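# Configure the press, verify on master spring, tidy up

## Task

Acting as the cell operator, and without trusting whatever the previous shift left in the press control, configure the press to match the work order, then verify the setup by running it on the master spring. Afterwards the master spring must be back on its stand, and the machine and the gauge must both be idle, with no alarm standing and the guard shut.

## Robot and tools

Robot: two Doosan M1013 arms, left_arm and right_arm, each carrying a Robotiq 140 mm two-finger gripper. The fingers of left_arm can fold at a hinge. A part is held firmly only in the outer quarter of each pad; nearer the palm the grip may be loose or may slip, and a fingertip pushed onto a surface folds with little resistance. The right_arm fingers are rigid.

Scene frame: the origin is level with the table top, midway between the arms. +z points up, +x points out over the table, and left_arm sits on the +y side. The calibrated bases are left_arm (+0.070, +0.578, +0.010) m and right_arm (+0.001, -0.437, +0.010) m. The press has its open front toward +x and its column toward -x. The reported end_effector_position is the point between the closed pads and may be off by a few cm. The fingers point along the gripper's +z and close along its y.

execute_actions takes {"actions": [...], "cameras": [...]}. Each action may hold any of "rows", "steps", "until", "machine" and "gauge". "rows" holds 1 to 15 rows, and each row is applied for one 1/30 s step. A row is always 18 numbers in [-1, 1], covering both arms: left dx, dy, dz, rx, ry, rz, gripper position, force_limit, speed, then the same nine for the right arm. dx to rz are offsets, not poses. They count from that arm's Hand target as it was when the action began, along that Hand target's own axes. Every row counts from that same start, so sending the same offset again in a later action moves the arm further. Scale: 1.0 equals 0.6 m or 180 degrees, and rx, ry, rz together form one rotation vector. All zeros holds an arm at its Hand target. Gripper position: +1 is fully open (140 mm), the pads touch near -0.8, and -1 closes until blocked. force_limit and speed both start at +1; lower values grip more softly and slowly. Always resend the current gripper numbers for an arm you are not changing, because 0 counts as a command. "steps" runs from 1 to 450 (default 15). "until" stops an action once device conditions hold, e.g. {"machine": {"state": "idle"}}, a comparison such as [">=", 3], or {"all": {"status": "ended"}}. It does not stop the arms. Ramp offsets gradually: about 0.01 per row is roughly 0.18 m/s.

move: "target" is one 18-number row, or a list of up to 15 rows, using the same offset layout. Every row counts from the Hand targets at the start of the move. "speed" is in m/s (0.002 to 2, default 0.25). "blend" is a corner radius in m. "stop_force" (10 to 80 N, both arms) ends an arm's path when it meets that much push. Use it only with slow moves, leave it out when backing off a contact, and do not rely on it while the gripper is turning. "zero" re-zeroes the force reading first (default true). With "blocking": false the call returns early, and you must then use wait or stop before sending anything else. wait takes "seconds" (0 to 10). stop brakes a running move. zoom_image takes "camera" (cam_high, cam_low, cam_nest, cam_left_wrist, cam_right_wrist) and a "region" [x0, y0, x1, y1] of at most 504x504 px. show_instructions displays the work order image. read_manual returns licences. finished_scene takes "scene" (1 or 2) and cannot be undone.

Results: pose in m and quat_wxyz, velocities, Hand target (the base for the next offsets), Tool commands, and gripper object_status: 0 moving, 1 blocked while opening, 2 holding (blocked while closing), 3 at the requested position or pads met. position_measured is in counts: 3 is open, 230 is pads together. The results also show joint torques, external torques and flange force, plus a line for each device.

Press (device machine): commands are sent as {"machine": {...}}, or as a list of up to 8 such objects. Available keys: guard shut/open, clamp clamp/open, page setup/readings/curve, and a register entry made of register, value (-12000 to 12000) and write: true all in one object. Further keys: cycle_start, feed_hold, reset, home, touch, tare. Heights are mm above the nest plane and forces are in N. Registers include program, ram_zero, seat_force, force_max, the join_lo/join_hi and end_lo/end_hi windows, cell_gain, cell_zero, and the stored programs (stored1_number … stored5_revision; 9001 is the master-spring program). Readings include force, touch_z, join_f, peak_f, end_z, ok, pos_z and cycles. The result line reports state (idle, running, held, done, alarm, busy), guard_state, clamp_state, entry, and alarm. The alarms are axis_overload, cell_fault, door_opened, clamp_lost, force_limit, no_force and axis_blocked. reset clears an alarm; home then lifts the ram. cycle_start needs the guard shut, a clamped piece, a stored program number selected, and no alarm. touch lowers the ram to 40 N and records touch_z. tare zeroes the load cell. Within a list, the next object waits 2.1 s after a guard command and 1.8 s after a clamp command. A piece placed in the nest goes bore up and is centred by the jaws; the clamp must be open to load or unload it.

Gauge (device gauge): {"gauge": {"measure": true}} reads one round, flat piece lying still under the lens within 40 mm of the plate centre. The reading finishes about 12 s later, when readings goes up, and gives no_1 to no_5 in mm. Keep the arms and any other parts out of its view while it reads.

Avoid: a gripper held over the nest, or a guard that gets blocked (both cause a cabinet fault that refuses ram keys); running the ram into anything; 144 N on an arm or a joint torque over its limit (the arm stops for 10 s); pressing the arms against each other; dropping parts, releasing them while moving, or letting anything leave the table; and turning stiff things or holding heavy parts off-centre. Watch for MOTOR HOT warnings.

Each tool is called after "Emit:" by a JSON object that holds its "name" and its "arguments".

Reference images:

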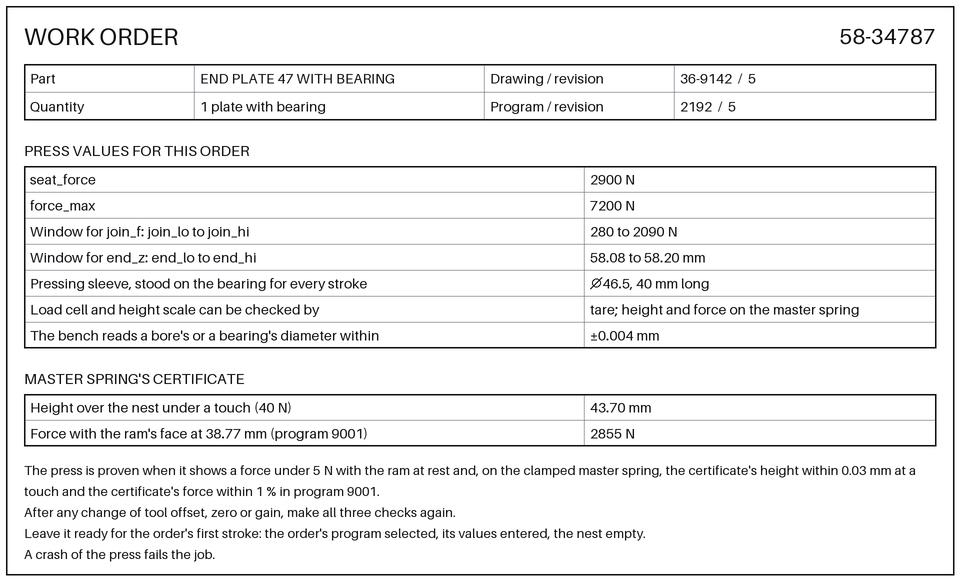

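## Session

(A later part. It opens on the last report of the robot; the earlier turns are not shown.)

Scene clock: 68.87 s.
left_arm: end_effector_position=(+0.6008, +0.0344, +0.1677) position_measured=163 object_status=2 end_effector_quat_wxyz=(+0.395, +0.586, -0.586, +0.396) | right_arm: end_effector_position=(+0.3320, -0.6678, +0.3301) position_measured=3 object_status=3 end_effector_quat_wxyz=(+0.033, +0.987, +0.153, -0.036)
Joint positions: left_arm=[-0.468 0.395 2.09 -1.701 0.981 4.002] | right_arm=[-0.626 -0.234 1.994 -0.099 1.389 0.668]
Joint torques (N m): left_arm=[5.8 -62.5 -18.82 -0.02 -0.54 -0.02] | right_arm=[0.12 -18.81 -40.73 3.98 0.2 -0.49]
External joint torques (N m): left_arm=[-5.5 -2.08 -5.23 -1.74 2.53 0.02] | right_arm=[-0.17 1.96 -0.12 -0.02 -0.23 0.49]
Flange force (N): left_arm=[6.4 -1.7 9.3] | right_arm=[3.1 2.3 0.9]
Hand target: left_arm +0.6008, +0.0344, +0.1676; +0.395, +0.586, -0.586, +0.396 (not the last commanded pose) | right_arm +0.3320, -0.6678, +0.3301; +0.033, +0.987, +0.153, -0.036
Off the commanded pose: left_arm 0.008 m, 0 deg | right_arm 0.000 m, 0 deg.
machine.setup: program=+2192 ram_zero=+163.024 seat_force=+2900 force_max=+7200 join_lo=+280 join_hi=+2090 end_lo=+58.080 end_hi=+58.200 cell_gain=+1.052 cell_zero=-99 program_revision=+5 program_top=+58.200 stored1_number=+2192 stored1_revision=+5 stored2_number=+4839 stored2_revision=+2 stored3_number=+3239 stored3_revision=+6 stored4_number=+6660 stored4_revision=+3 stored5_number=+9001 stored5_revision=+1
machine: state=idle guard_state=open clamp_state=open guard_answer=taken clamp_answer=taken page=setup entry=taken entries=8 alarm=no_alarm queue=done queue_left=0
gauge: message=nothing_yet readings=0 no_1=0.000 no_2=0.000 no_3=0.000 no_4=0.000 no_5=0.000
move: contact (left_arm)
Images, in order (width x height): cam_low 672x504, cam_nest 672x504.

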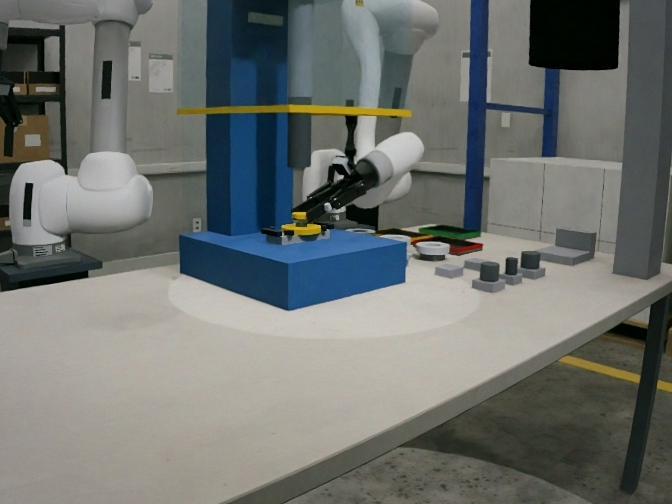

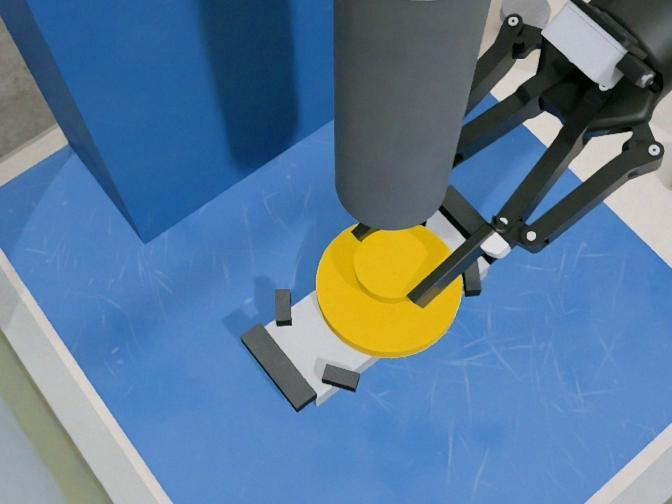

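Emit:
{"name": "move", "arguments": {"target": [[0.0077,0,-0.003,0,0,0,-0.97,0.3,-1,0,0,0,0,0,0,1,1,1],[0.015,0,0.015,0,0,0,-0.97,0.3,-1,0,0,0,0,0,0,1,1,1]], "speed": 0.03, "cameras": []}}

Emit:
{"name": "move", "arguments": {"target": [-0.0155,0,0.0062,0,0,0,-0.97,0.3,-1,0,0,0,0,0,0,1,1,1], "speed": 0.008, "stop_force": 10, "cameras": ["cam_nest","cam_low"]}}

Emit:
{"name": "zoom_image", "arguments": {"camera": "cam_nest", "region": [220, 200, 520, 420]}}

Emit:
{"name": "zoom_image", "arguments": {"camera": "cam_low", "region": [240, 190, 350, 270]}}

Scene clock: 70.07 s.
left_arm: end_effector_position=(+0.6008, +0.0227, +0.1726) position_measured=163 object_status=2 end_effector_quat_wxyz=(+0.395, +0.586, -0.586, +0.396) | right_arm: end_effector_position=(+0.3320, -0.6678, +0.3301) position_measured=3 object_status=3 end_effector_quat_wxyz=(+0.033, +0.987, +0.153, -0.036)
Joint positions: left_arm=[-0.486 0.393 2.078 -1.707 0.969 3.988] | right_arm=[-0.626 -0.234 1.994 -0.099 1.389 0.668]
Joint torques (N m): left_arm=[2.27 -73.99 -27.45 -3.22 3.91 -0.24] | right_arm=[0.27 -18.79 -40.77 3.98 0.16 -0.47]
External joint torques (N m): left_arm=[-2.11 9.11 2.98 1.42 -1.94 0.24] | right_arm=[-0.19 1.6 -0.15 0 -0.18 0.47]
Flange force (N): left_arm=[-9.7 -3.2 9.9] | right_arm=[2.6 1.9 0.6]
Hand target: left_arm +0.6008, +0.0227, +0.1726; +0.395, +0.586, -0.586, +0.396 | right_arm +0.3320, -0.6678, +0.3301; +0.033, +0.987, +0.153, -0.036
Off the commanded pose: left_arm 0.000 m, 0 deg | right_arm 0.000 m, 0 deg.
machine.setup: program=+2192 ram_zero=+163.024 seat_force=+2900 force_max=+7200 join_lo=+280 join_hi=+2090 end_lo=+58.080 end_hi=+58.200 cell_gain=+1.052 cell_zero=-99 program_revision=+5 program_top=+58.200 stored1_number=+2192 stored1_revision=+5 stored2_number=+4839 stored2_revision=+2 stored3_number=+3239 stored3_revision=+6 stored4_number=+6660 stored4_revision=+3 stored5_number=+9001 stored5_revision=+1
machine: state=idle guard_state=open clamp_state=open guard_answer=taken clamp_answer=taken page=setup entry=taken entries=8 alarm=no_alarm queue=done queue_left=0
gauge: message=nothing_yet readings=0 no_1=0.000 no_2=0.000 no_3=0.000 no_4=0.000 no_5=0.000
move: done
No camera images: "cameras" was empty.

Scene clock: 71.27 s.
left_arm: end_effector_position=(+0.6008, +0.0226, +0.1677) position_measured=163 object_status=2 end_effector_quat_wxyz=(+0.396, +0.586, -0.586, +0.396) | right_arm: end_effector_position=(+0.3320, -0.6678, +0.3301) position_measured=3 object_status=3 end_effector_quat_wxyz=(+0.033, +0.987, +0.153, -0.036)
Joint positions: left_arm=[-0.486 0.401 2.081 -1.714 0.971 4] | right_arm=[-0.626 -0.234 1.994 -0.099 1.389 0.668]
Joint torques (N m): left_arm=[-1.63 -60.58 -20.43 -0.38 -0.08 -0.04] | right_arm=[0.36 -19.01 -40.76 3.97 0.21 -0.42]
External joint torques (N m): left_arm=[1.9 -4.76 -3.83 -1.42 2.07 0.04] | right_arm=[-0.4 2.19 -0.12 0 -0.24 0.42]
Flange force (N): left_arm=[4.7 -2.5 -4.6] | right_arm=[2.8 3.0 1.0]
Hand target: left_arm +0.6008, +0.0226, +0.1676; +0.396, +0.586, -0.586, +0.396 (not the last commanded pose) | right_arm +0.3320, -0.6678, +0.3301; +0.033, +0.987, +0.153, -0.036
Off the commanded pose: left_arm 0.005 m, 0 deg | right_arm 0.000 m, 0 deg.
machine.setup: program=+2192 ram_zero=+163.024 seat_force=+2900 force_max=+7200 join_lo=+280 join_hi=+2090 end_lo=+58.080 end_hi=+58.200 cell_gain=+1.052 cell_zero=-99 program_revision=+5 program_top=+58.200 stored1_number=+2192 stored1_revision=+5 stored2_number=+4839 stored2_revision=+2 stored3_number=+3239 stored3_revision=+6 stored4_number=+6660 stored4_revision=+3 stored5_number=+9001 stored5_revision=+1
machine: state=idle guard_state=open clamp_state=open guard_answer=taken clamp_answer=taken page=setup entry=taken entries=8 alarm=no_alarm queue=done queue_left=0
gauge: message=nothing_yet readings=0 no_1=0.000 no_2=0.000 no_3=0.000 no_4=0.000 no_5=0.000
move: contact (left_arm)
Images, in order (width x height): cam_low 672x504, cam_nest 672x504.

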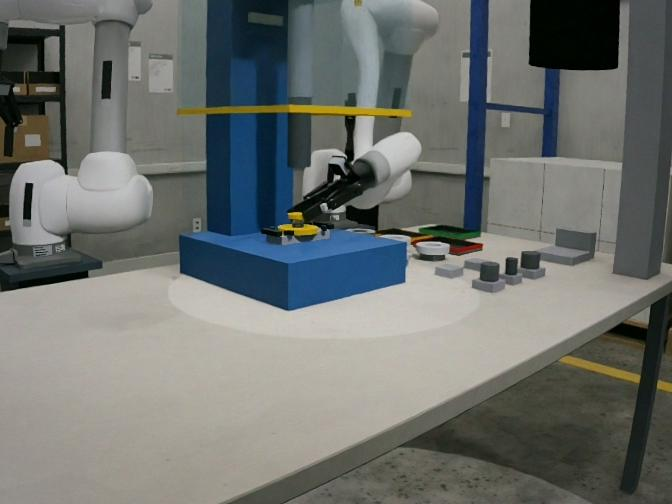

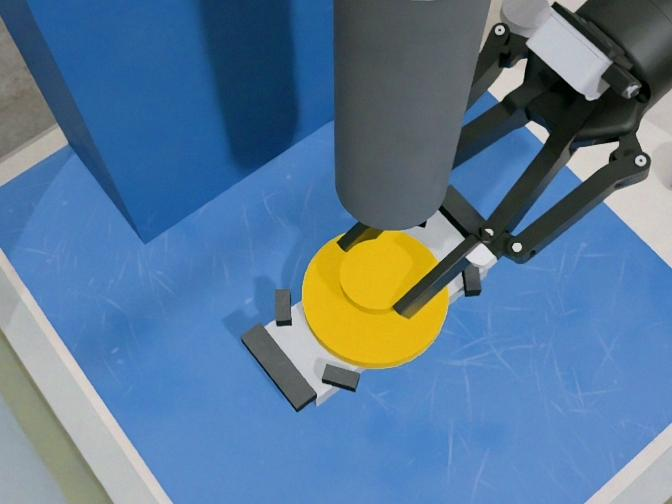

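Scaled by 1.680.

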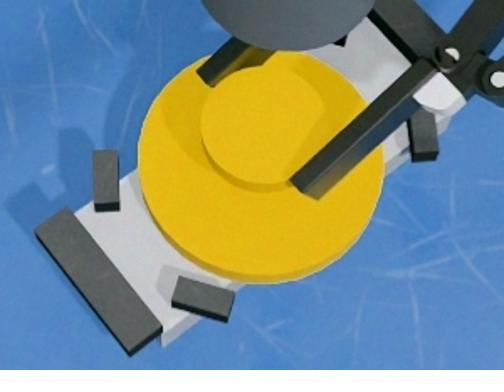

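Scaled by 4.582.

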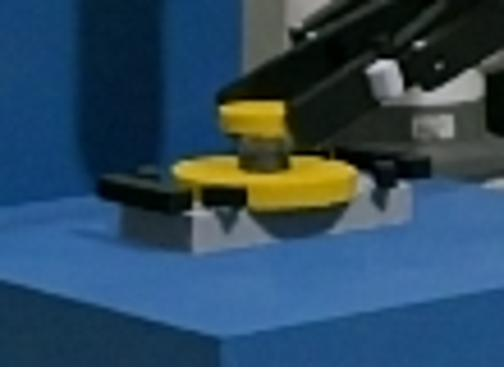

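Emit:
{"name": "execute_actions", "arguments": {"actions": [{"rows":[[0,0,0,0,0,0,0.5,-0.5,-1,0,0,0,0,0,0,1,1,1]],"steps":90}], "cameras": []}}

Emit:
{"name": "move", "arguments": {"target": [-0.1875,0,-0.4635,0,0,0,0.5,-0.5,-1,0,0,0,0,0,0,1,1,1], "speed": 0.2, "cameras": ["cam_high"]}}

Emit:
{"name": "execute_actions", "arguments": {"actions": [{"machine":[{"clamp":"clamp","page":"readings"},{"guard":"shut"}],"steps":150}], "cameras": ["cam_high","cam_nest"]}}

Scene clock: 74.87 s.
left_arm: end_effector_position=(+0.6008, +0.0226, +0.1676) position_measured=66 object_status=3 end_effector_quat_wxyz=(+0.396, +0.586, -0.586, +0.396) | right_arm: end_effector_position=(+0.3320, -0.6678, +0.3301) position_measured=3 object_status=3 end_effector_quat_wxyz=(+0.033, +0.987, +0.153, -0.036)
Joint positions: left_arm=[-0.486 0.401 2.081 -1.714 0.97 4] | right_arm=[-0.626 -0.234 1.994 -0.099 1.389 0.668]
Joint torques (N m): left_arm=[2.4 -68.71 -23.2 -1.66 1.98 -0.2] | right_arm=[0.28 -18.72 -40.69 3.97 0.17 -0.43]
External joint torques (N m): left_arm=[-2.48 3.49 -0.97 -0.13 0 0.2] | right_arm=[-0.35 2.16 -0.08 0 -0.19 0.44]
Flange force (N): left_arm=[-2.6 -2.9 7.8] | right_arm=[2.9 2.8 1.0]
Hand target: left_arm +0.6008, +0.0226, +0.1676; +0.396, +0.586, -0.586, +0.396 | right_arm +0.3320, -0.6678, +0.3301; +0.033, +0.987, +0.153, -0.036
Off the commanded pose: left_arm 0.000 m, 0 deg | right_arm 0.000 m, 0 deg.
machine.setup: program=+2192 ram_zero=+163.024 seat_force=+2900 force_max=+7200 join_lo=+280 join_hi=+2090 end_lo=+58.080 end_hi=+58.200 cell_gain=+1.052 cell_zero=-99 program_revision=+5 program_top=+58.200 stored1_number=+2192 stored1_revision=+5 stored2_number=+4839 stored2_revision=+2 stored3_number=+3239 stored3_revision=+6 stored4_number=+6660 stored4_revision=+3 stored5_number=+9001 stored5_revision=+1
machine: state=idle guard_state=open clamp_state=open guard_answer=taken clamp_answer=taken page=setup entry=taken entries=8 alarm=no_alarm queue=done queue_left=0
gauge: message=nothing_yet readings=0 no_1=0.000 no_2=0.000 no_3=0.000 no_4=0.000 no_5=0.000
No camera images: "cameras" was empty.

Scene clock: 76.73 s.
left_arm: end_effector_position=(+0.6010, +0.3226, +0.1673) position_measured=66 object_status=3 end_effector_quat_wxyz=(+0.396, +0.586, -0.586, +0.396) | right_arm: end_effector_position=(+0.3320, -0.6678, +0.3301) position_measured=3 object_status=3 end_effector_quat_wxyz=(+0.033, +0.987, +0.153, -0.036)
Joint positions: left_arm=[0.043 0.342 2.179 -1.314 1.281 4.063] | right_arm=[-0.626 -0.234 1.994 -0.099 1.389 0.668]
Joint torques (N m): left_arm=[2.65 -60.03 -20.77 -0.75 2.11 -0.22] | right_arm=[0.23 -18.76 -40.84 4.01 0.16 -0.48]
External joint torques (N m): left_arm=[-2.59 3.34 -0.8 -0.1 -0.04 0.22] | right_arm=[-0.11 2.19 0.09 -0.05 -0.19 0.49]
Flange force (N): left_arm=[-3.4 -5.3 6.2] | right_arm=[3.4 2.2 1.2]
Hand target: left_arm +0.6010, +0.3226, +0.1673; +0.396, +0.586, -0.586, +0.396 | right_arm +0.3320, -0.6678, +0.3301; +0.033, +0.987, +0.153, -0.036
Off the commanded pose: left_arm 0.000 m, 0 deg | right_arm 0.000 m, 0 deg.
machine.setup: program=+2192 ram_zero=+163.024 seat_force=+2900 force_max=+7200 join_lo=+280 join_hi=+2090 end_lo=+58.080 end_hi=+58.200 cell_gain=+1.052 cell_zero=-99 program_revision=+5 program_top=+58.200 stored1_number=+2192 stored1_revision=+5 stored2_number=+4839 stored2_revision=+2 stored3_number=+3239 stored3_revision=+6 stored4_number=+6660 stored4_revision=+3 stored5_number=+9001 stored5_revision=+1
machine: state=idle guard_state=open clamp_state=open guard_answer=taken clamp_answer=taken page=setup entry=taken entries=8 alarm=no_alarm queue=done queue_left=0
gauge: message=nothing_yet readings=0 no_1=0.000 no_2=0.000 no_3=0.000 no_4=0.000 no_5=0.000
move: done
Images, in order (width x height): cam_high 672x504.

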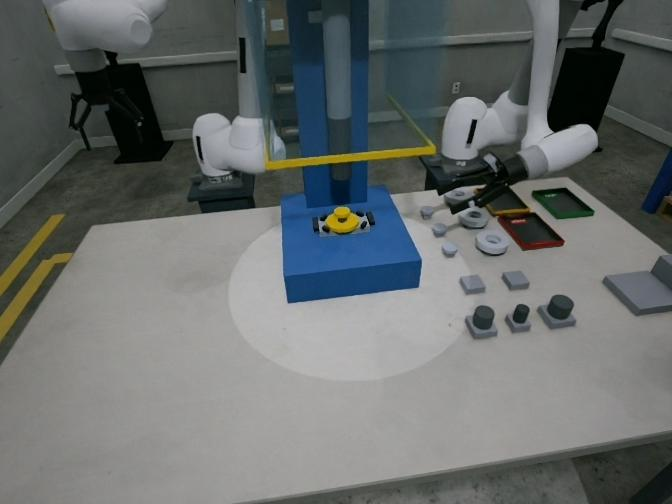

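Scene clock: 81.93 s.
left_arm: end_effector_position=(+0.6010, +0.3226, +0.1673) position_measured=66 object_status=3 end_effector_quat_wxyz=(+0.396, +0.586, -0.586, +0.396) | right_arm: end_effector_position=(+0.3320, -0.6678, +0.3301) position_measured=3 object_status=3 end_effector_quat_wxyz=(+0.033, +0.987, +0.153, -0.036)
Joint positions: left_arm=[0.043 0.342 2.179 -1.314 1.281 4.063] | right_arm=[-0.626 -0.234 1.994 -0.099 1.389 0.668]
Joint torques (N m): left_arm=[2.39 -59.96 -20.77 -0.73 2.07 -0.21] | right_arm=[0.43 -18.8 -40.77 3.98 0.14 -0.46]
External joint torques (N m): left_arm=[-2.46 3.28 -0.92 -0.13 0 0.21] | right_arm=[-0.39 1.97 0 -0.02 -0.16 0.46]
Flange force (N): left_arm=[-3.4 -5.4 5.9] | right_arm=[2.6 2.5 1.0]
Hand target: left_arm +0.6010, +0.3226, +0.1673; +0.396, +0.586, -0.586, +0.396 | right_arm +0.3320, -0.6678, +0.3301; +0.033, +0.987, +0.153, -0.036
Tool commands: left_gripper/position=+0.5 left_gripper/force_limit=-0.5 left_gripper/speed=-1.0 right_gripper/position=+1.0 right_gripper/force_limit=+1.0 right_gripper/speed=+1.0
Off the commanded pose: left_arm 0.000 m, 0 deg | right_arm 0.000 m, 0 deg.
machine.readings: force=+0 touch_z=+0.000 join_f=+0 peak_f=+0 end_z=+0.000 ok=+0 pos_z=+156.976 cycles=+0
machine: state=idle guard_state=shut clamp_state=clamped guard_answer=taken clamp_answer=taken page=readings entry=taken entries=8 alarm=no_alarm queue=done queue_left=0
gauge: message=nothing_yet readings=0 no_1=0.000 no_2=0.000 no_3=0.000 no_4=0.000 no_5=0.000
Images, in order (width x height): cam_high 672x504, cam_nest 672x504.

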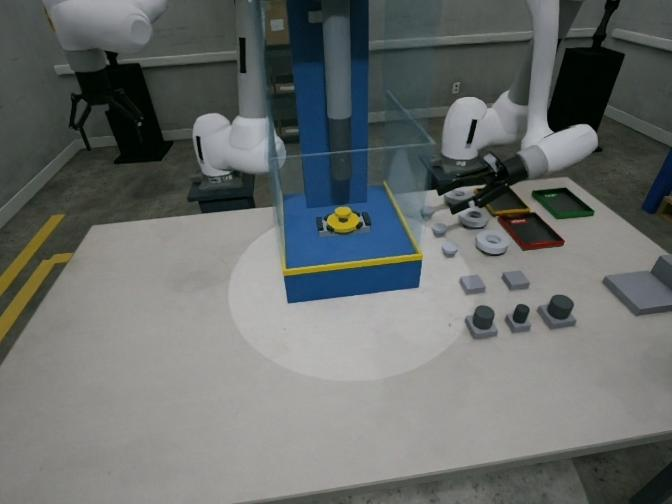

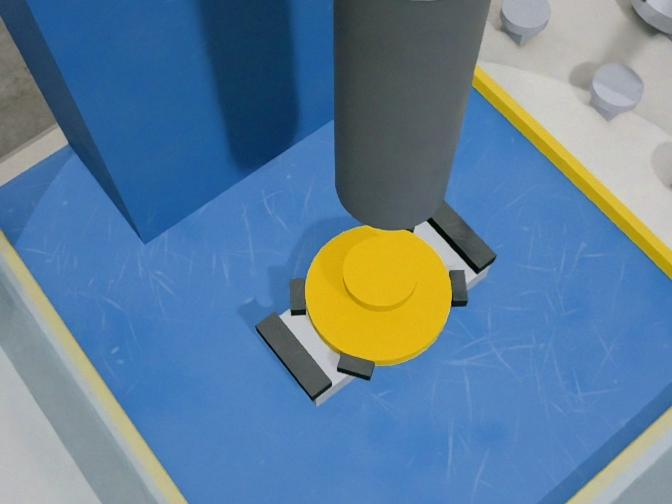

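Emit:
{"name": "execute_actions", "arguments": {"actions": [{"machine":{"touch":true},"steps":450,"until":{"any":{"status":"ended"}}},{"steps":450,"until":{"all":{"status":"ended"}}}], "cameras": []}}

Scene clock: 92.80 s.
left_arm: end_effector_position=(+0.6010, +0.3226, +0.1673) position_measured=66 object_status=3 end_effector_quat_wxyz=(+0.396, +0.586, -0.586, +0.396) | right_arm: end_effector_position=(+0.3320, -0.6678, +0.3301) position_measured=3 object_status=3 end_effector_quat_wxyz=(+0.033, +0.987, +0.153, -0.036)
Joint positions: left_arm=[0.043 0.342 2.179 -1.314 1.281 4.063] | right_arm=[-0.626 -0.234 1.994 -0.099 1.389 0.668]
Joint torques (N m): left_arm=[2.69 -60.12 -20.82 -0.69 2.09 -0.22] | right_arm=[0.1 -18.99 -40.65 4.02 0.18 -0.48]
External joint torques (N m): left_arm=[-2.81 3.47 -0.8 -0.18 -0.02 0.22] | right_arm=[-0.1 2.23 -0.18 -0.05 -0.21 0.49]
External joint torques at the end of the 1st action: left_arm=[-2.09 3.52 -0.57 -0.11 0.04 0.22] | right_arm=[-0.45 2.08 -0.13 0.01 -0.19 0.43]
Flange force (N): left_arm=[-3.5 -5.4 6.8] | right_arm=[3.6 2.6 0.8]
Flange force at the end of the 1st action (N): left_arm=[-4.2 -5.0 5.4] | right_arm=[2.6 2.9 0.9]
Hand target: left_arm +0.6010, +0.3226, +0.1673; +0.396, +0.586, -0.586, +0.396 | right_arm +0.3320, -0.6678, +0.3301; +0.033, +0.987, +0.153, -0.036
Tool commands: left_gripper/position=+0.5 left_gripper/force_limit=-0.5 left_gripper/speed=-1.0 right_gripper/position=+1.0 right_gripper/force_limit=+1.0 right_gripper/speed=+1.0
Off the commanded pose: left_arm 0.000 m, 0 deg | right_arm 0.000 m, 0 deg.
machine.readings: force=+0 touch_z=+44.435 join_f=+0 peak_f=+0 end_z=+0.000 ok=+0 pos_z=+156.976 cycles=+0
machine: state=idle guard_state=shut clamp_state=clamped guard_answer=taken clamp_answer=taken page=readings entry=taken entries=9 alarm=no_alarm queue=done queue_left=0
gauge: message=nothing_yet readings=0 no_1=0.000 no_2=0.000 no_3=0.000 no_4=0.000 no_5=0.000
No camera images: "cameras" was empty.

Emit:
{"name": "execute_actions", "arguments": {"actions": [{"machine":[{"register":"ram_zero","value":163.759,"write":true},{"touch":true}],"steps":450,"until":{"all":{"status":"ended"}}}], "cameras": []}}

Scene clock: 103.80 s.
left_arm: end_effector_position=(+0.6010, +0.3226, +0.1673) position_measured=66 object_status=3 end_effector_quat_wxyz=(+0.396, +0.586, -0.586, +0.396) | right_arm: end_effector_position=(+0.3320, -0.6678, +0.3301) position_measured=3 object_status=3 end_effector_quat_wxyz=(+0.033, +0.987, +0.153, -0.036)
Joint positions: left_arm=[0.043 0.342 2.179 -1.314 1.281 4.063] | right_arm=[-0.626 -0.234 1.994 -0.099 1.389 0.668]
Joint torques (N m): left_arm=[2.47 -59.93 -20.58 -0.76 2.06 -0.19] | right_arm=[0.19 -18.34 -40.79 4.01 0.21 -0.47]
External joint torques (N m): left_arm=[-2.7 3.31 -1.01 -0.12 0.02 0.19] | right_arm=[-0.01 1.02 -0.12 -0.02 -0.23 0.47]
Flange force (N): left_arm=[-3.2 -5.7 6.3] | right_arm=[2.3 0.8 0.5]
Hand target: left_arm +0.6010, +0.3226, +0.1673; +0.396, +0.586, -0.586, +0.396 | right_arm +0.3320, -0.6678, +0.3301; +0.033, +0.987, +0.153, -0.036
Tool commands: left_gripper/position=+0.5 left_gripper/force_limit=-0.5 left_gripper/speed=-1.0 right_gripper/position=+1.0 right_gripper/force_limit=+1.0 right_gripper/speed=+1.0
Off the commanded pose: left_arm 0.000 m, 0 deg | right_arm 0.000 m, 0 deg.
machine.readings: force=+0 touch_z=+43.690 join_f=+0 peak_f=+0 end_z=+0.000 ok=+0 pos_z=+156.241 cycles=+0
machine: state=idle guard_state=shut clamp_state=clamped guard_answer=taken clamp_answer=taken page=readings entry=taken entries=11 alarm=no_alarm queue=done queue_left=0
gauge: message=nothing_yet readings=0 no_1=0.000 no_2=0.000 no_3=0.000 no_4=0.000 no_5=0.000
No camera images: "cameras" was empty.

Now program 9001.

Emit:
{"name": "execute_actions", "arguments": {"actions": [{"machine":[{"register":"program","value":9001,"write":true},{"cycle_start":true}],"steps":450,"until":{"machine":{"state":"done"}}},{"machine":{"page":"curve"},"steps":5},{"machine":{"page":"setup"},"steps":5}], "cameras": []}}

Emit:
{"name": "execute_actions", "arguments": {"actions": [{"machine":{"page":"readings"},"steps":3}], "cameras": []}}

Scene clock: 109.07 s.
left_arm: end_effector_position=(+0.6010, +0.3226, +0.1673) position_measured=66 object_status=3 end_effector_quat_wxyz=(+0.396, +0.586, -0.586, +0.396) | right_arm: end_effector_position=(+0.3320, -0.6678, +0.3301) position_measured=3 object_status=3 end_effector_quat_wxyz=(+0.033, +0.987, +0.153, -0.036)
Joint positions: left_arm=[0.043 0.342 2.179 -1.314 1.281 4.063] | right_arm=[-0.626 -0.234 1.994 -0.099 1.389 0.668]
Joint torques (N m): left_arm=[2.43 -59.81 -20.9 -0.65 2.14 -0.19] | right_arm=[0.35 -18.54 -40.8 4 0.16 -0.48]
External joint torques (N m): left_arm=[-2.34 3.12 -0.69 -0.21 -0.08 0.18] | right_arm=[-0.5 1.7 -0.11 -0.03 -0.19 0.48]
External joint torques at the end of the 1st action: left_arm=[-2.48 3.35 -0.87 -0.2 0.03 0.18] | right_arm=[-0.14 2.37 0.06 0.01 -0.19 0.48]
External joint torques at the end of the 2nd action: left_arm=[-2.49 3.31 -0.67 -0.2 0.01 0.2] | right_arm=[-0.34 2.06 -0.02 -0.02 -0.19 0.45]
Flange force (N): left_arm=[-3.3 -4.8 5.9] | right_arm=[2.1 2.4 0.8]
Flange force at the end of the 1st action (N): left_arm=[-3.4 -5.5 6.1] | right_arm=[3.5 2.5 1.2]
Flange force at the end of the 2nd action (N): left_arm=[-3.5 -5.0 6.2] | right_arm=[2.7 2.6 1.0]
Hand target: left_arm +0.6010, +0.3226, +0.1673; +0.396, +0.586, -0.586, +0.396 | right_arm +0.3320, -0.6678, +0.3301; +0.033, +0.987, +0.153, -0.036
Tool commands: left_gripper/position=+0.5 left_gripper/force_limit=-0.5 left_gripper/speed=-1.0 right_gripper/position=+1.0 right_gripper/force_limit=+1.0 right_gripper/speed=+1.0
Off the commanded pose: left_arm 0.000 m, 0 deg | right_arm 0.000 m, 0 deg.
machine.setup: program=+9001 ram_zero=+163.759 seat_force=+2900 force_max=+7200 join_lo=+280 join_hi=+2090 end_lo=+58.080 end_hi=+58.200 cell_gain=+1.052 cell_zero=-99 program_revision=+1 program_top=+38.770 stored1_number=+2192 stored1_revision=+5 stored2_number=+4839 stored2_revision=+2 stored3_number=+3239 stored3_revision=+6 stored4_number=+6660 stored4_revision=+3 stored5_number=+9001 stored5_revision=+1
machine: state=done guard_state=shut clamp_state=clamped guard_answer=taken clamp_answer=taken page=setup entry=taken entries=13 alarm=no_alarm queue=done queue_left=0
gauge: message=nothing_yet readings=0 no_1=0.000 no_2=0.000 no_3=0.000 no_4=0.000 no_5=0.000
No camera images: "cameras" was empty.

Scene clock: 109.37 s.
left_arm: end_effector_position=(+0.6010, +0.3226, +0.1673) position_measured=66 object_status=3 end_effector_quat_wxyz=(+0.396, +0.586, -0.586, +0.396) | right_arm: end_effector_position=(+0.3320, -0.6678, +0.3301) position_measured=3 object_status=3 end_effector_quat_wxyz=(+0.033, +0.987, +0.153, -0.036)
Joint positions: left_arm=[0.043 0.342 2.179 -1.314 1.281 4.063] | right_arm=[-0.626 -0.234 1.994 -0.099 1.389 0.668]
Joint torques (N m): left_arm=[2.42 -60.07 -20.73 -0.7 2.04 -0.2] | right_arm=[0.23 -18.59 -40.69 3.99 0.17 -0.48]
External joint torques (N m): left_arm=[-2.56 3.4 -0.93 -0.18 0.03 0.2] | right_arm=[-0.3 1.96 -0.07 -0.03 -0.2 0.48]
Flange force (N): left_arm=[-3.5 -5.6 6.2] | right_arm=[2.8 2.4 0.9]
Hand target: left_arm +0.6010, +0.3226, +0.1673; +0.396, +0.586, -0.586, +0.396 | right_arm +0.3320, -0.6678, +0.3301; +0.033, +0.987, +0.153, -0.036
Tool commands: left_gripper/position=+0.5 left_gripper/force_limit=-0.5 left_gripper/speed=-1.0 right_gripper/position=+1.0 right_gripper/force_limit=+1.0 right_gripper/speed=+1.0
Off the commanded pose: left_arm 0.000 m, 0 deg | right_arm 0.000 m, 0 deg.
machine.readings: force=+0 touch_z=+43.690 join_f=+5930 peak_f=+6306 end_z=+38.768 ok=+0 pos_z=+156.241 cycles=+1
machine: state=done guard_state=shut clamp_state=clamped guard_answer=taken clamp_answer=taken page=readings entry=taken entries=13 alarm=no_alarm queue=done queue_left=0
gauge: message=nothing_yet readings=0 no_1=0.000 no_2=0.000 no_3=0.000 no_4=0.000 no_5=0.000
No camera images: "cameras" was empty.

Emit:
{"name": "execute_actions", "arguments": {"actions": [{"machine":[{"register":"cell_gain","value":0.4725,"write":true},{"tare":true},{"touch":true}],"steps":450,"until":{"all":{"status":"ended"}}}], "cameras": []}}

Scene clock: 121.00 s.
left_arm: end_effector_position=(+0.6010, +0.3226, +0.1673) position_measured=66 object_status=3 end_effector_quat_wxyz=(+0.396, +0.586, -0.586, +0.396) | right_arm: end_effector_position=(+0.3320, -0.6678, +0.3301) position_measured=3 object_status=3 end_effector_quat_wxyz=(+0.033, +0.987, +0.153, -0.036)
Joint positions: left_arm=[0.043 0.342 2.179 -1.314 1.281 4.063] | right_arm=[-0.626 -0.234 1.994 -0.099 1.389 0.668]
Joint torques (N m): left_arm=[2.39 -59.85 -20.42 -0.71 2.06 -0.18] | right_arm=[0.33 -19.03 -40.75 4 0.18 -0.43]
External joint torques (N m): left_arm=[-2.27 3.15 -1.17 -0.14 0.01 0.18] | right_arm=[-0.28 2.11 0.01 -0.03 -0.19 0.43]
Flange force (N): left_arm=[-3.2 -5.8 5.4] | right_arm=[2.9 2.6 1.1]
Hand target: left_arm +0.6010, +0.3226, +0.1673; +0.396, +0.586, -0.586, +0.396 | right_arm +0.3320, -0.6678, +0.3301; +0.033, +0.987, +0.153, -0.036
Tool commands: left_gripper/position=+0.5 left_gripper/force_limit=-0.5 left_gripper/speed=-1.0 right_gripper/position=+1.0 right_gripper/force_limit=+1.0 right_gripper/speed=+1.0
Off the commanded pose: left_arm 0.000 m, 0 deg | right_arm 0.000 m, 0 deg.
machine.readings: force=+0 touch_z=+43.667 join_f=+5930 peak_f=+6306 end_z=+38.768 ok=+0 pos_z=+156.241 cycles=+1
machine: state=done guard_state=shut clamp_state=clamped guard_answer=taken clamp_answer=taken page=readings entry=taken entries=16 alarm=no_alarm queue=done queue_left=0
gauge: message=nothing_yet readings=0 no_1=0.000 no_2=0.000 no_3=0.000 no_4=0.000 no_5=0.000
No camera images: "cameras" was empty.

Emit:
{"name": "execute_actions", "arguments": {"actions": [{"machine":[{"register":"ram_zero","value":163.726,"write":true},{"touch":true},{"cycle_start":true}],"steps":450,"until":{"machine":{"queue":"done"}}},{"steps":300,"until":{"machine":{"queue":"done"}}}], "cameras": []}}

Scene clock: 136.40 s.
left_arm: end_effector_position=(+0.6010, +0.3226, +0.1673) position_measured=66 object_status=3 end_effector_quat_wxyz=(+0.396, +0.586, -0.586, +0.396) | right_arm: end_effector_position=(+0.3320, -0.6678, +0.3301) position_measured=3 object_status=3 end_effector_quat_wxyz=(+0.033, +0.987, +0.153, -0.036)
Joint positions: left_arm=[0.043 0.342 2.179 -1.314 1.281 4.063] | right_arm=[-0.626 -0.234 1.994 -0.099 1.389 0.668]
Joint torques (N m): left_arm=[2.41 -60.05 -20.66 -0.67 2.12 -0.18] | right_arm=[0.53 -18.64 -40.8 3.96 0.21 -0.48]
External joint torques (N m): left_arm=[-2.28 3.35 -0.92 -0.19 -0.06 0.17] | right_arm=[-0.51 1.73 -0.08 0.02 -0.23 0.48]
External joint torques at the end of the 1st action: left_arm=[-2.56 3.08 -0.69 -0.17 0 0.22] | right_arm=[-0.34 1.51 -0.07 -0.01 -0.22 0.48]
Flange force (N): left_arm=[-3.6 -5.5 5.8] | right_arm=[2.1 2.4 0.9]
Flange force at the end of the 1st action (N): left_arm=[-3.1 -4.8 6.1] | right_arm=[2.2 1.9 0.8]
Hand target: left_arm +0.6010, +0.3226, +0.1673; +0.396, +0.586, -0.586, +0.396 | right_arm +0.3320, -0.6678, +0.3301; +0.033, +0.987, +0.153, -0.036
Tool commands: left_gripper/position=+0.5 left_gripper/force_limit=-0.5 left_gripper/speed=-1.0 right_gripper/position=+1.0 right_gripper/force_limit=+1.0 right_gripper/speed=+1.0
Off the commanded pose: left_arm 0.000 m, 0 deg | right_arm 0.000 m, 0 deg.
machine.readings: force=+0 touch_z=+43.711 join_f=+2678 peak_f=+2842 end_z=+38.768 ok=+0 pos_z=+156.274 cycles=+2
machine: state=done guard_state=shut clamp_state=clamped guard_answer=taken clamp_answer=taken page=readings entry=taken entries=19 alarm=no_alarm queue=done queue_left=0
gauge: message=nothing_yet readings=0 no_1=0.000 no_2=0.000 no_3=0.000 no_4=0.000 no_5=0.000
No camera images: "cameras" was empty.

Emit:
{"name": "execute_actions", "arguments": {"actions": [{"machine":[{"register":"program","value":2192,"write":true},{"guard":"open"},{"clamp":"open"},{"page":"setup"}],"steps":180,"until":{"machine":{"clamp_state":"open","guard_state":"open"}}}], "cameras": ["cam_high"]}}

Emit:
{"name": "move", "arguments": {"target": [0.189,0,0.4629,0,0,0,0.5,-0.5,-1,0,0,0,0,0,0,1,1,1], "speed": 0.15, "cameras": ["cam_nest"]}}

Emit:
{"name": "execute_actions", "arguments": {"actions": [{"rows":[[0,0,0,0,0,0,-1,-0.5,-1,0,0,0,0,0,0,1,1,1]],"steps":100},{"rows":[[0,0,0,0,0,0,-0.97,0.3,-1,0,0,0,0,0,0,1,1,1]],"steps":20}], "cameras": ["cam_left_wrist","cam_nest"]}}

Scene clock: 140.77 s.
left_arm: end_effector_position=(+0.6010, +0.3226, +0.1673) position_measured=66 object_status=3 end_effector_quat_wxyz=(+0.396, +0.586, -0.586, +0.396) | right_arm: end_effector_position=(+0.3320, -0.6678, +0.3301) position_measured=3 object_status=3 end_effector_quat_wxyz=(+0.033, +0.987, +0.153, -0.036)
Joint positions: left_arm=[0.043 0.342 2.179 -1.314 1.281 4.063] | right_arm=[-0.626 -0.234 1.994 -0.099 1.389 0.668]
Joint torques (N m): left_arm=[2.29 -60.24 -20.81 -0.72 2.08 -0.25] | right_arm=[0.21 -18.96 -40.86 4 0.18 -0.47]
External joint torques (N m): left_arm=[-2.22 3.57 -0.74 -0.14 -0.01 0.25] | right_arm=[-0.28 2.29 0.05 -0.04 -0.2 0.47]
Flange force (N): left_arm=[-4.1 -5.4 5.7] | right_arm=[3.1 2.7 1.2]
Hand target: left_arm +0.6010, +0.3226, +0.1673; +0.396, +0.586, -0.586, +0.396 | right_arm +0.3320, -0.6678, +0.3301; +0.033, +0.987, +0.153, -0.036
Tool commands: left_gripper/position=+0.5 left_gripper/force_limit=-0.5 left_gripper/speed=-1.0 right_gripper/position=+1.0 right_gripper/force_limit=+1.0 right_gripper/speed=+1.0
Off the commanded pose: left_arm 0.000 m, 0 deg | right_arm 0.000 m, 0 deg.
machine.readings: force=+0 touch_z=+43.711 join_f=+2678 peak_f=+2842 end_z=+38.768 ok=+0 pos_z=+156.274 cycles=+2
machine: state=idle guard_state=open clamp_state=open guard_answer=taken clamp_answer=taken page=readings entry=taken entries=20 alarm=no_alarm queue=running queue_left=1
gauge: message=nothing_yet readings=0 no_1=0.000 no_2=0.000 no_3=0.000 no_4=0.000 no_5=0.000
Images, in order (width x height): cam_high 672x504.

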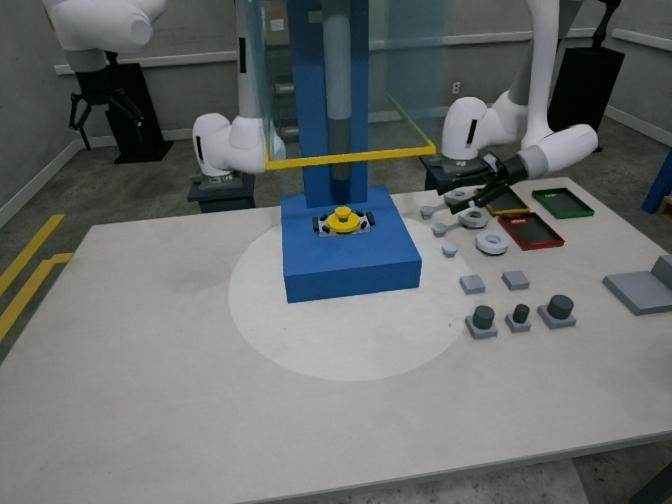

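Scene clock: 143.07 s.
left_arm: end_effector_position=(+0.6008, +0.0226, +0.1686) position_measured=66 object_status=3 end_effector_quat_wxyz=(+0.396, +0.586, -0.586, +0.396) | right_arm: end_effector_position=(+0.3320, -0.6678, +0.3301) position_measured=3 object_status=3 end_effector_quat_wxyz=(+0.033, +0.987, +0.153, -0.036)
Joint positions: left_arm=[-0.486 0.399 2.08 -1.713 0.97 3.998] | right_arm=[-0.626 -0.234 1.994 -0.099 1.389 0.668]
Joint torques (N m): left_arm=[2.93 -69.01 -23.58 -1.53 1.98 -0.13] | right_arm=[0.27 -18.61 -40.72 4 0.22 -0.46]
External joint torques (N m): left_arm=[-2.79 3.79 -0.68 -0.26 -0.01 0.13] | right_arm=[-0.35 2.14 -0.07 -0.04 -0.24 0.47]
Flange force (N): left_arm=[-2.9 -2.4 8.5] | right_arm=[2.9 2.7 1.1]
Hand target: left_arm +0.6008, +0.0226, +0.1686; +0.396, +0.586, -0.586, +0.396 | right_arm +0.3320, -0.6678, +0.3301; +0.033, +0.987, +0.153, -0.036
Off the commanded pose: left_arm 0.000 m, 0 deg | right_arm 0.000 m, 0 deg.
machine.setup: program=+2192 ram_zero=+163.726 seat_force=+2900 force_max=+7200 join_lo=+280 join_hi=+2090 end_lo=+58.080 end_hi=+58.200 cell_gain=+0.472 cell_zero=-99 program_revision=+5 program_top=+58.200 stored1_number=+2192 stored1_revision=+5 stored2_number=+4839 stored2_revision=+2 stored3_number=+3239 stored3_revision=+6 stored4_number=+6660 stored4_revision=+3 stored5_number=+9001 stored5_revision=+1
machine: state=idle guard_state=open clamp_state=open guard_answer=taken clamp_answer=taken page=setup entry=taken entries=20 alarm=no_alarm queue=done queue_left=0
gauge: message=nothing_yet readings=0 no_1=0.000 no_2=0.000 no_3=0.000 no_4=0.000 no_5=0.000
move: done
Images, in order (width x height): cam_nest 672x504.

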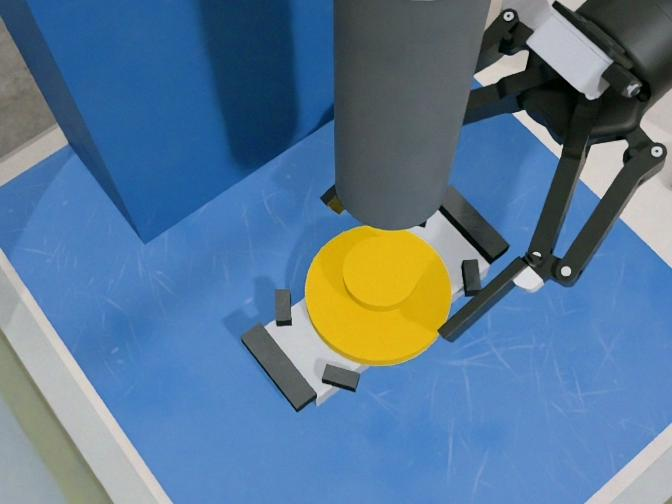

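Scene clock: 147.27 s.
left_arm: end_effector_position=(+0.6008, +0.0226, +0.1686) position_measured=163 object_status=2 end_effector_quat_wxyz=(+0.396, +0.586, -0.586, +0.396) | right_arm: end_effector_position=(+0.3320, -0.6678, +0.3301) position_measured=3 object_status=3 end_effector_quat_wxyz=(+0.033, +0.987, +0.153, -0.036)
Joint positions: left_arm=[-0.486 0.399 2.08 -1.713 0.97 3.998] | right_arm=[-0.626 -0.234 1.994 -0.099 1.389 0.668]
Joint torques (N m): left_arm=[-1.88 -64.03 -23.17 -1.34 1.08 -0.18] | right_arm=[0.08 -18.86 -40.8 4 0.17 -0.48]
External joint torques (N m): left_arm=[2.28 -1.23 -1.11 -0.45 0.9 0.18] | right_arm=[-0.02 2.28 0.04 -0.02 -0.2 0.48]
External joint torques at the end of the 1st action: left_arm=[0 0.35 -0.08 0 0.71 0.16] | right_arm=[-0.03 1.8 -0.13 -0.03 -0.23 0.45]
Flange force (N): left_arm=[-0.4 -2.2 -3.7] | right_arm=[3.7 2.3 1.1]
Flange force at the end of the 1st action (N): left_arm=[-1.1 -0.6 -0.1] | right_arm=[3.2 1.9 0.8]
Hand target: left_arm +0.6008, +0.0226, +0.1686; +0.396, +0.586, -0.586, +0.396 | right_arm +0.3320, -0.6678, +0.3301; +0.033, +0.987, +0.153, -0.036
Off the commanded pose: left_arm 0.000 m, 0 deg | right_arm 0.000 m, 0 deg.
machine.setup: program=+2192 ram_zero=+163.726 seat_force=+2900 force_max=+7200 join_lo=+280 join_hi=+2090 end_lo=+58.080 end_hi=+58.200 cell_gain=+0.472 cell_zero=-99 program_revision=+5 program_top=+58.200 stored1_number=+2192 stored1_revision=+5 stored2_number=+4839 stored2_revision=+2 stored3_number=+3239 stored3_revision=+6 stored4_number=+6660 stored4_revision=+3 stored5_number=+9001 stored5_revision=+1
machine: state=idle guard_state=open clamp_state=open guard_answer=taken clamp_answer=taken page=setup entry=taken entries=20 alarm=no_alarm queue=done queue_left=0
gauge: message=nothing_yet readings=0 no_1=0.000 no_2=0.000 no_3=0.000 no_4=0.000 no_5=0.000
camera_calibration:
cam_left_wrist: T_world_to_cam=[[-0.999991, 0.00233828, -0.00349358, 0.610787], [0.00416503, 0.663806, -0.747893, 0.108726], [0.000570279, -0.747901, -0.66381, 0.270919], [0, 0, 0, 1]] pos_world=[0.610175, 0.12902, 0.263288]
Images, in order (width x height): cam_nest 672x504, cam_left_wrist 672x504.

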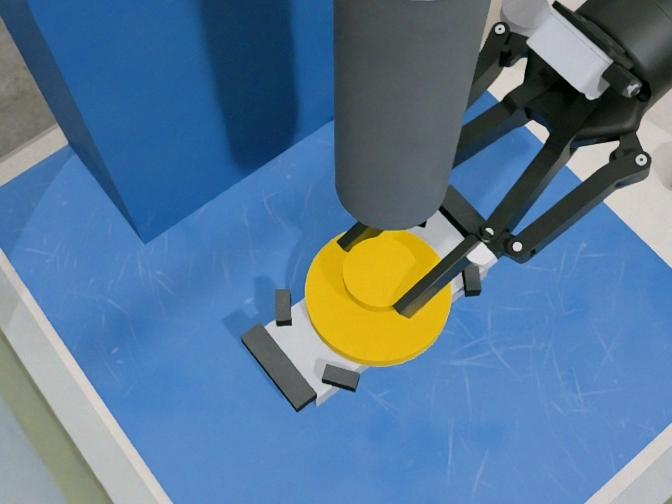

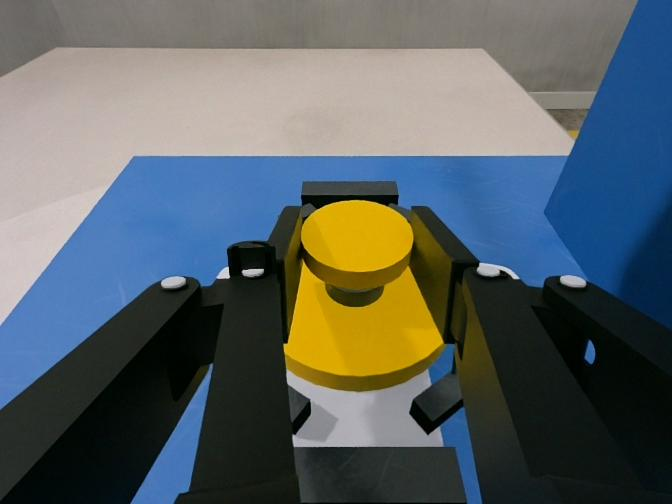

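Emit:
{"name": "move", "arguments": {"target": [[0.0371,0,-0.015,0,0,0,-0.97,0.3,-1,0,0,0,0,0,0,1,1,1],[-0.096,0,-0.3747,0,0,0,-0.97,0.3,-1,0,0,0,0,0,0,1,1,1],[-0.2208,-0.3617,-0.73,0,0,0,-0.97,0.3,-1,0,0,0,0,0,0,1,1,1]], "speed": [0.06,0.12,0.2], "blend": [0.004,0.03,0], "cameras": ["cam_left_wrist","cam_high"]}}

Scene clock: 151.87 s.
left_arm: end_effector_position=(+0.8180, +0.4782, +0.2097) position_measured=163 object_status=2 end_effector_quat_wxyz=(+0.396, +0.586, -0.586, +0.396) | right_arm: end_effector_position=(+0.3320, -0.6678, +0.3301) position_measured=3 object_status=3 end_effector_quat_wxyz=(+0.033, +0.987, +0.153, -0.036)
Joint positions: left_arm=[0.236 0.578 1.665 -1.133 1.502 3.843] | right_arm=[-0.626 -0.234 1.994 -0.099 1.389 0.668]
Joint torques (N m): left_arm=[2.69 -96.63 -32.28 -2.31 3.27 -0.18] | right_arm=[0.11 -18.87 -40.7 4 0.16 -0.46]
External joint torques (N m): left_arm=[-2.63 8.62 1.66 1.76 -1.58 0.18] | right_arm=[-0.13 2.32 -0.04 -0.04 -0.19 0.46]
Flange force (N): left_arm=[-9.3 -7.0 5.4] | right_arm=[3.5 2.6 1.0]
Hand target: left_arm +0.8181, +0.4782, +0.2097; +0.396, +0.586, -0.586, +0.396 | right_arm +0.3320, -0.6678, +0.3301; +0.033, +0.987, +0.153, -0.036
Off the commanded pose: left_arm 0.000 m, 0 deg | right_arm 0.000 m, 0 deg.
machine.setup: program=+2192 ram_zero=+163.726 seat_force=+2900 force_max=+7200 join_lo=+280 join_hi=+2090 end_lo=+58.080 end_hi=+58.200 cell_gain=+0.472 cell_zero=-99 program_revision=+5 program_top=+58.200 stored1_number=+2192 stored1_revision=+5 stored2_number=+4839 stored2_revision=+2 stored3_number=+3239 stored3_revision=+6 stored4_number=+6660 stored4_revision=+3 stored5_number=+9001 stored5_revision=+1
machine: state=idle guard_state=open clamp_state=open guard_answer=taken clamp_answer=taken page=setup entry=taken entries=20 alarm=no_alarm queue=done queue_left=0
gauge: message=nothing_yet readings=0 no_1=0.000 no_2=0.000 no_3=0.000 no_4=0.000 no_5=0.000
move: done
camera_calibration:
cam_left_wrist: T_world_to_cam=[[-0.999991, 0.00233828, -0.00349358, 0.827163], [0.00416503, 0.663806, -0.747893, -0.163937], [0.000570279, -0.747901, -0.66381, 0.638897], [0, 0, 0, 1]] pos_world=[0.827475, 0.58472, 0.304388]
Images, in order (width x height): cam_high 672x504, cam_left_wrist 672x504.

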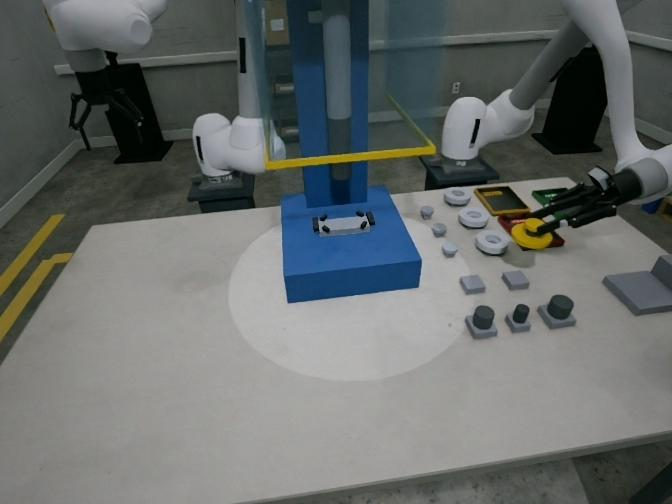

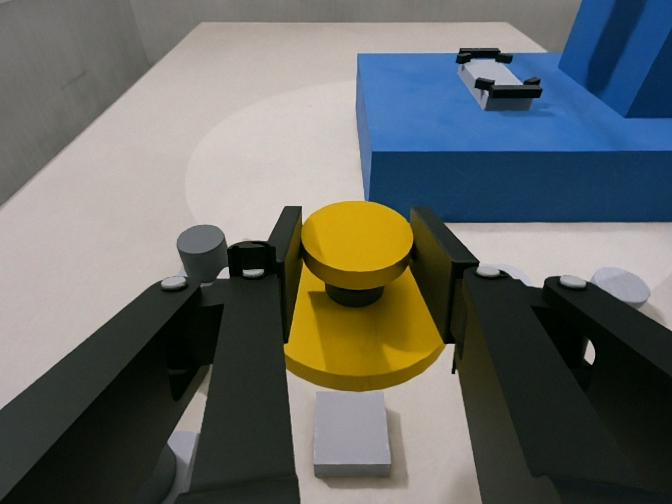

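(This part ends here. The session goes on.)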